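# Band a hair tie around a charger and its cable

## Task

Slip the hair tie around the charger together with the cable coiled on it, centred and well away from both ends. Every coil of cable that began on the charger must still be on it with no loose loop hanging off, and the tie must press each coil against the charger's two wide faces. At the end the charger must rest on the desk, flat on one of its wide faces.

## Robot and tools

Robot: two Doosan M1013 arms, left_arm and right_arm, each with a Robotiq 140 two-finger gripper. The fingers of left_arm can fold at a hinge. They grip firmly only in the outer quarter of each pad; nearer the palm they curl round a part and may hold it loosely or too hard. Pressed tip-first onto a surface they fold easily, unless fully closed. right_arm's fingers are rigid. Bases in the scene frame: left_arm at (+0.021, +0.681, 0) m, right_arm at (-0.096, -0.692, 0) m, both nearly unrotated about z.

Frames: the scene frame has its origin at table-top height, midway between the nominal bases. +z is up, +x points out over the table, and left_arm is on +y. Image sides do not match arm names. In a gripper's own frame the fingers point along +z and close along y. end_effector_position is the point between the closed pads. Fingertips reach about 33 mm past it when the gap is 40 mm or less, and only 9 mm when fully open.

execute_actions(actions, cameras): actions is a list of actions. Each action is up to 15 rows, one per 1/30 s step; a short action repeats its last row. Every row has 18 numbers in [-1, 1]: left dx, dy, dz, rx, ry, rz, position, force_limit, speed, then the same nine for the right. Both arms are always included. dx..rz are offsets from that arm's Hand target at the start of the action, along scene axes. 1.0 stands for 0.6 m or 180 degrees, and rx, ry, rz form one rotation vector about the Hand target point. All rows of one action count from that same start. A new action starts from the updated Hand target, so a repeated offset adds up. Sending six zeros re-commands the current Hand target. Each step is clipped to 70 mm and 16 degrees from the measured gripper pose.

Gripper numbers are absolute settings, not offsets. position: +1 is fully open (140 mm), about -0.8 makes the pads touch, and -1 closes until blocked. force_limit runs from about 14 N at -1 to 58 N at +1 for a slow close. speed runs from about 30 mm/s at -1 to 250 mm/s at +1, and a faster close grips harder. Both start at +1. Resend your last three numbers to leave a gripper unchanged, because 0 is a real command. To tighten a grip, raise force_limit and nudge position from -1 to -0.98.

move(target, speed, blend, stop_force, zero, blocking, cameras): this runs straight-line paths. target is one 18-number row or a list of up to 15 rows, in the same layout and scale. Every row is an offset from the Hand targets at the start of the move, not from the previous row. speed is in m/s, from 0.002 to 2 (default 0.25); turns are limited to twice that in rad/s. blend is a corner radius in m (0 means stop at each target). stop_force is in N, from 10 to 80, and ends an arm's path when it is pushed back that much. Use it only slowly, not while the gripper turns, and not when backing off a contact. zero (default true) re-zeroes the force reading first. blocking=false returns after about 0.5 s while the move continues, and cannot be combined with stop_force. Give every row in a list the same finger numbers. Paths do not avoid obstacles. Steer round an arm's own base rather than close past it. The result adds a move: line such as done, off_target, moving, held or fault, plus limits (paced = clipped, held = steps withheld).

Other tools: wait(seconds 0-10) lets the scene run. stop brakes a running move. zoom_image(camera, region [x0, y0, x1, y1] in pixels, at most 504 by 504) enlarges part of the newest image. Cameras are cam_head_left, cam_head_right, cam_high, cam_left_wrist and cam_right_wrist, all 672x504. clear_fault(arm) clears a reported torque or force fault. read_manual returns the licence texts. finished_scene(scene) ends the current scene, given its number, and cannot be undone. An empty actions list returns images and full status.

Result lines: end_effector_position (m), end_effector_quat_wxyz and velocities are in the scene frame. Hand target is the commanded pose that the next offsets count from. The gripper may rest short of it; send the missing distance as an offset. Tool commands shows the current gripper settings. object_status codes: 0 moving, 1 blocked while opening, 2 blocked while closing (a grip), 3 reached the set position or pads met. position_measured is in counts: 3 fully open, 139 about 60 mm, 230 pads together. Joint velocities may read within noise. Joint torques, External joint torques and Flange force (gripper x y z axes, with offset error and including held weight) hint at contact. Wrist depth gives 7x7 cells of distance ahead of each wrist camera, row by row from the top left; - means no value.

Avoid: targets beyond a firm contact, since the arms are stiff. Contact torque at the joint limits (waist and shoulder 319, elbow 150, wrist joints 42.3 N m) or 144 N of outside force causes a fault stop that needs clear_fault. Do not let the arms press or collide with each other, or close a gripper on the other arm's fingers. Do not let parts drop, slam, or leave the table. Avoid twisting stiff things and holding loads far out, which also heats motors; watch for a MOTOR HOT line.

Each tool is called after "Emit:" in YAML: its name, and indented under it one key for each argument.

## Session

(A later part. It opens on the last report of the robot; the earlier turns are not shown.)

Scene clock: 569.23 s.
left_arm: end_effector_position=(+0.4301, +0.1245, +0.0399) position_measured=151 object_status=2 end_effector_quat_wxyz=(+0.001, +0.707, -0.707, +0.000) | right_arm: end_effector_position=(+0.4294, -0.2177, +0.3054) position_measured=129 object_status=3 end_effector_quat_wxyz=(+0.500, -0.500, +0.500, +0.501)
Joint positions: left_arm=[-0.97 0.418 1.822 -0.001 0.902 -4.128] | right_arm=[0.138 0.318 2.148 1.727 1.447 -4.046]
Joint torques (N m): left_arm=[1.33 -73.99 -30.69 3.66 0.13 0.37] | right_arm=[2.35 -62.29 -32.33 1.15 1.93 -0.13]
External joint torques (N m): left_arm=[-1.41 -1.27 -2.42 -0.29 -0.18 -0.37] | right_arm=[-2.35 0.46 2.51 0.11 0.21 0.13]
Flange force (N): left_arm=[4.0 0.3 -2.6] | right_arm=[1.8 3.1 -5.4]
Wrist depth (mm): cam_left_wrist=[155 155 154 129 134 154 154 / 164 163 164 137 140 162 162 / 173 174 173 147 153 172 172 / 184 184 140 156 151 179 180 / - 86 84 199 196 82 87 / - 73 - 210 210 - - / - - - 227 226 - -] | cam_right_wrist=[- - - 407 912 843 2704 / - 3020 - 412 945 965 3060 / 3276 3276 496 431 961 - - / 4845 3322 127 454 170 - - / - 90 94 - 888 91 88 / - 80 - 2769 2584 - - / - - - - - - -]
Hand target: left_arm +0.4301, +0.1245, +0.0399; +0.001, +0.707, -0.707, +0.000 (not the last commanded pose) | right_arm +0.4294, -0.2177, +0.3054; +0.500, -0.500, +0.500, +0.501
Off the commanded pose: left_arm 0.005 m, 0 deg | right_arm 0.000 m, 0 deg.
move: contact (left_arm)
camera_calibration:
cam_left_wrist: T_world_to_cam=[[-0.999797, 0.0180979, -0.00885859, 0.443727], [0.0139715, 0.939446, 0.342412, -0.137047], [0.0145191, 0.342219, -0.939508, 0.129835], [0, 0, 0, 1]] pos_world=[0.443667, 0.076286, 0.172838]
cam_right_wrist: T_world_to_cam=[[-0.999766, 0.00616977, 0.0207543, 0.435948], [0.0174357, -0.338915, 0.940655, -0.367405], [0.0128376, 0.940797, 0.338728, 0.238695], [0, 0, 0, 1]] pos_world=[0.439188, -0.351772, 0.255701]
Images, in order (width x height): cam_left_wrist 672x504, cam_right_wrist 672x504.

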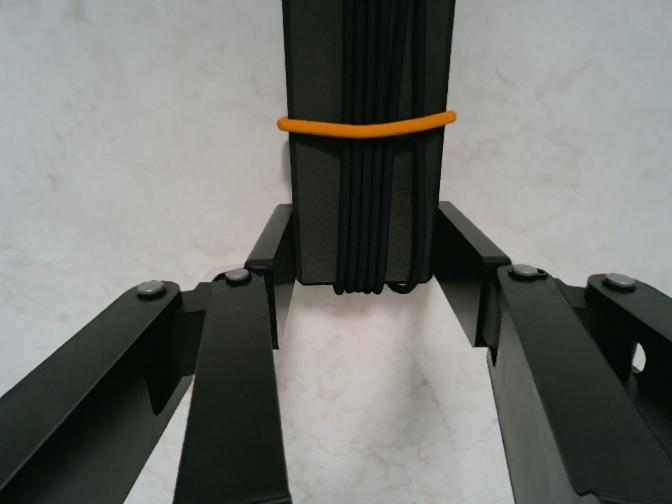

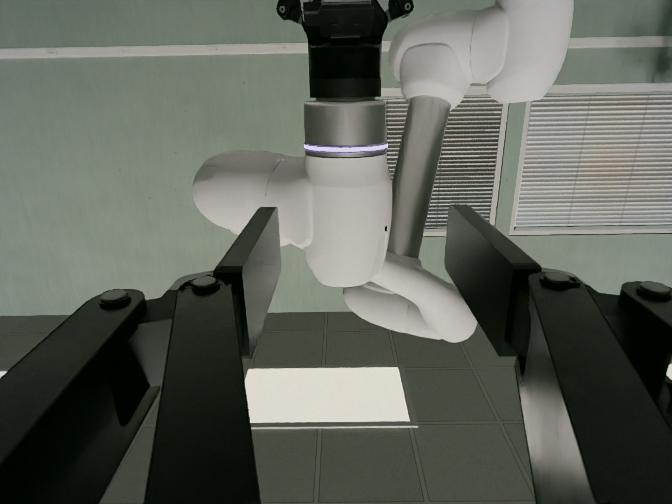

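Emit:
move:
  target:
    - [0,0,-0.002,0,0,0,-1,0,-1,0,0,0,0,0,0,0,0,-1]
    - [0,0,-0.002,0,0,0,0.1,0,-1,0,0,0,0,0,0,0,0,-1]
    - [0,0,0.3,0,0,0,0.1,0,-1,0,0,0,0,0,0,0,0,-1]
  speed: [0.01,0.01,0.15]
  cameras: ["cam_left_wrist","cam_head_left","cam_head_right"]

Emit:
zoom_image:
  camera: "cam_left_wrist"
  region: [230, 0, 470, 280]

Emit:
zoom_image:
  camera: "cam_head_right"
  region: [230, 300, 430, 450]

Scene clock: 576.00 s.
left_arm: end_effector_position=(+0.4301, +0.1245, +0.2199) position_measured=117 object_status=3 end_effector_quat_wxyz=(+0.001, +0.707, -0.707, +0.000) | right_arm: end_effector_position=(+0.4294, -0.2177, +0.3054) position_measured=129 object_status=3 end_effector_quat_wxyz=(+0.500, -0.500, +0.500, +0.501)
Joint positions: left_arm=[-0.97 0.273 1.659 -0.001 1.21 -4.128] | right_arm=[0.138 0.318 2.148 1.727 1.447 -4.046]
Joint torques (N m): left_arm=[1.38 -71.86 -40.14 4.2 0.28 0.38] | right_arm=[2.89 -61.6 -32.31 1.18 1.84 -0.09]
External joint torques (N m): left_arm=[-1.45 4.41 0.66 -0.18 -0.33 -0.38] | right_arm=[-2.89 -0.27 2.49 0.08 0.31 0.09]
Flange force (N): left_arm=[5.7 -0.9 3.8] | right_arm=[0.8 3.7 -6.7]
Wrist depth (mm): cam_left_wrist=[324 317 316 300 316 314 316 / 336 334 335 315 332 333 334 / 349 355 350 357 352 353 352 / 385 373 133 376 371 133 373 / - 87 132 397 410 112 88 / - - 433 444 431 - - / - - 465 451 463 - -] | cam_right_wrist=[- 3230 4153 2802 938 852 - / - 3020 - 440 953 858 3276 / 3230 - - 461 977 - 4746 / - - 127 464 170 - - / - 90 118 488 990 91 88 / - 80 - 515 - - - / - - - - - - -]
Hand target: left_arm +0.4301, +0.1245, +0.2199; +0.001, +0.707, -0.707, +0.000 | right_arm +0.4294, -0.2177, +0.3054; +0.500, -0.500, +0.500, +0.501
Off the commanded pose: left_arm 0.000 m, 0 deg | right_arm 0.000 m, 0 deg.
move: done
camera_calibration:
cam_left_wrist: T_world_to_cam=[[-0.999797, 0.0180979, -0.00885859, 0.445321], [0.0139715, 0.939446, 0.342412, -0.198647], [0.0145191, 0.342219, -0.939508, 0.298852], [0, 0, 0, 1]] pos_world=[0.443667, 0.076286, 0.352738]
Images, in order (width x height): cam_head_left 672x504, cam_head_right 672x504, cam_left_wrist 672x504.

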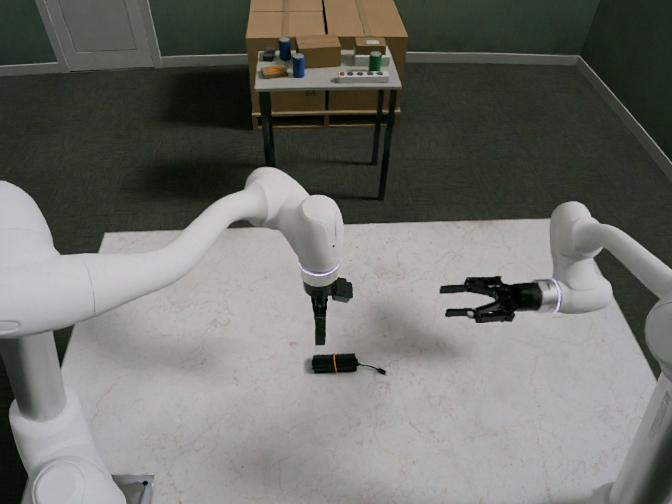

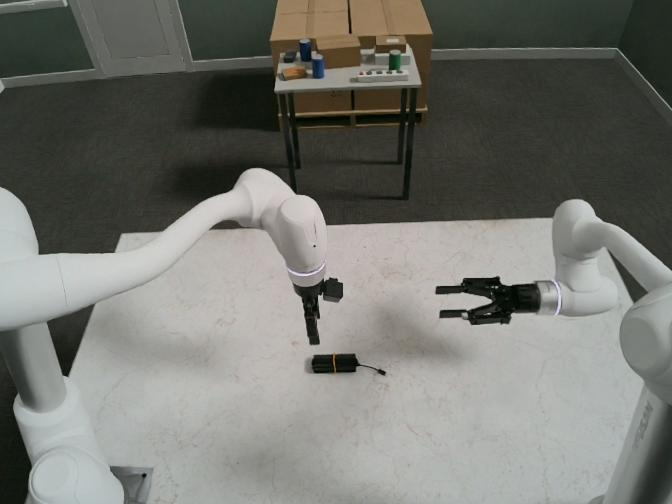

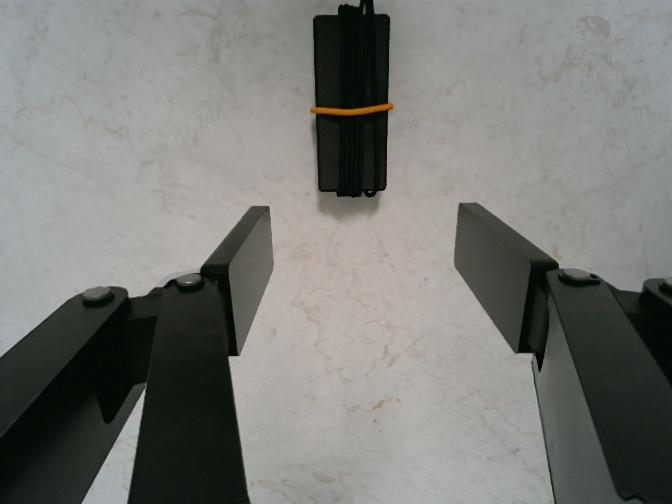

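Scaled by 1.800 from the camera's 672x504 image, which has a finer 960x720 frame.

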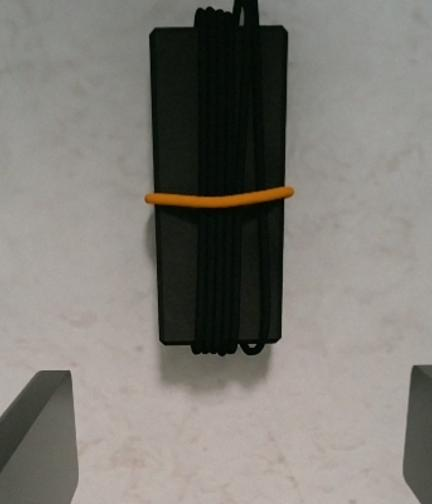

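Scaled by 2.520 from the camera's 672x504 image, which has a finer 960x720 frame.

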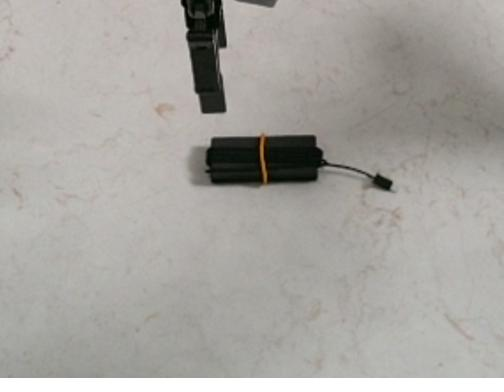

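Emit:
finished_scene:
  scene: 1

The scene is finished: the task was done.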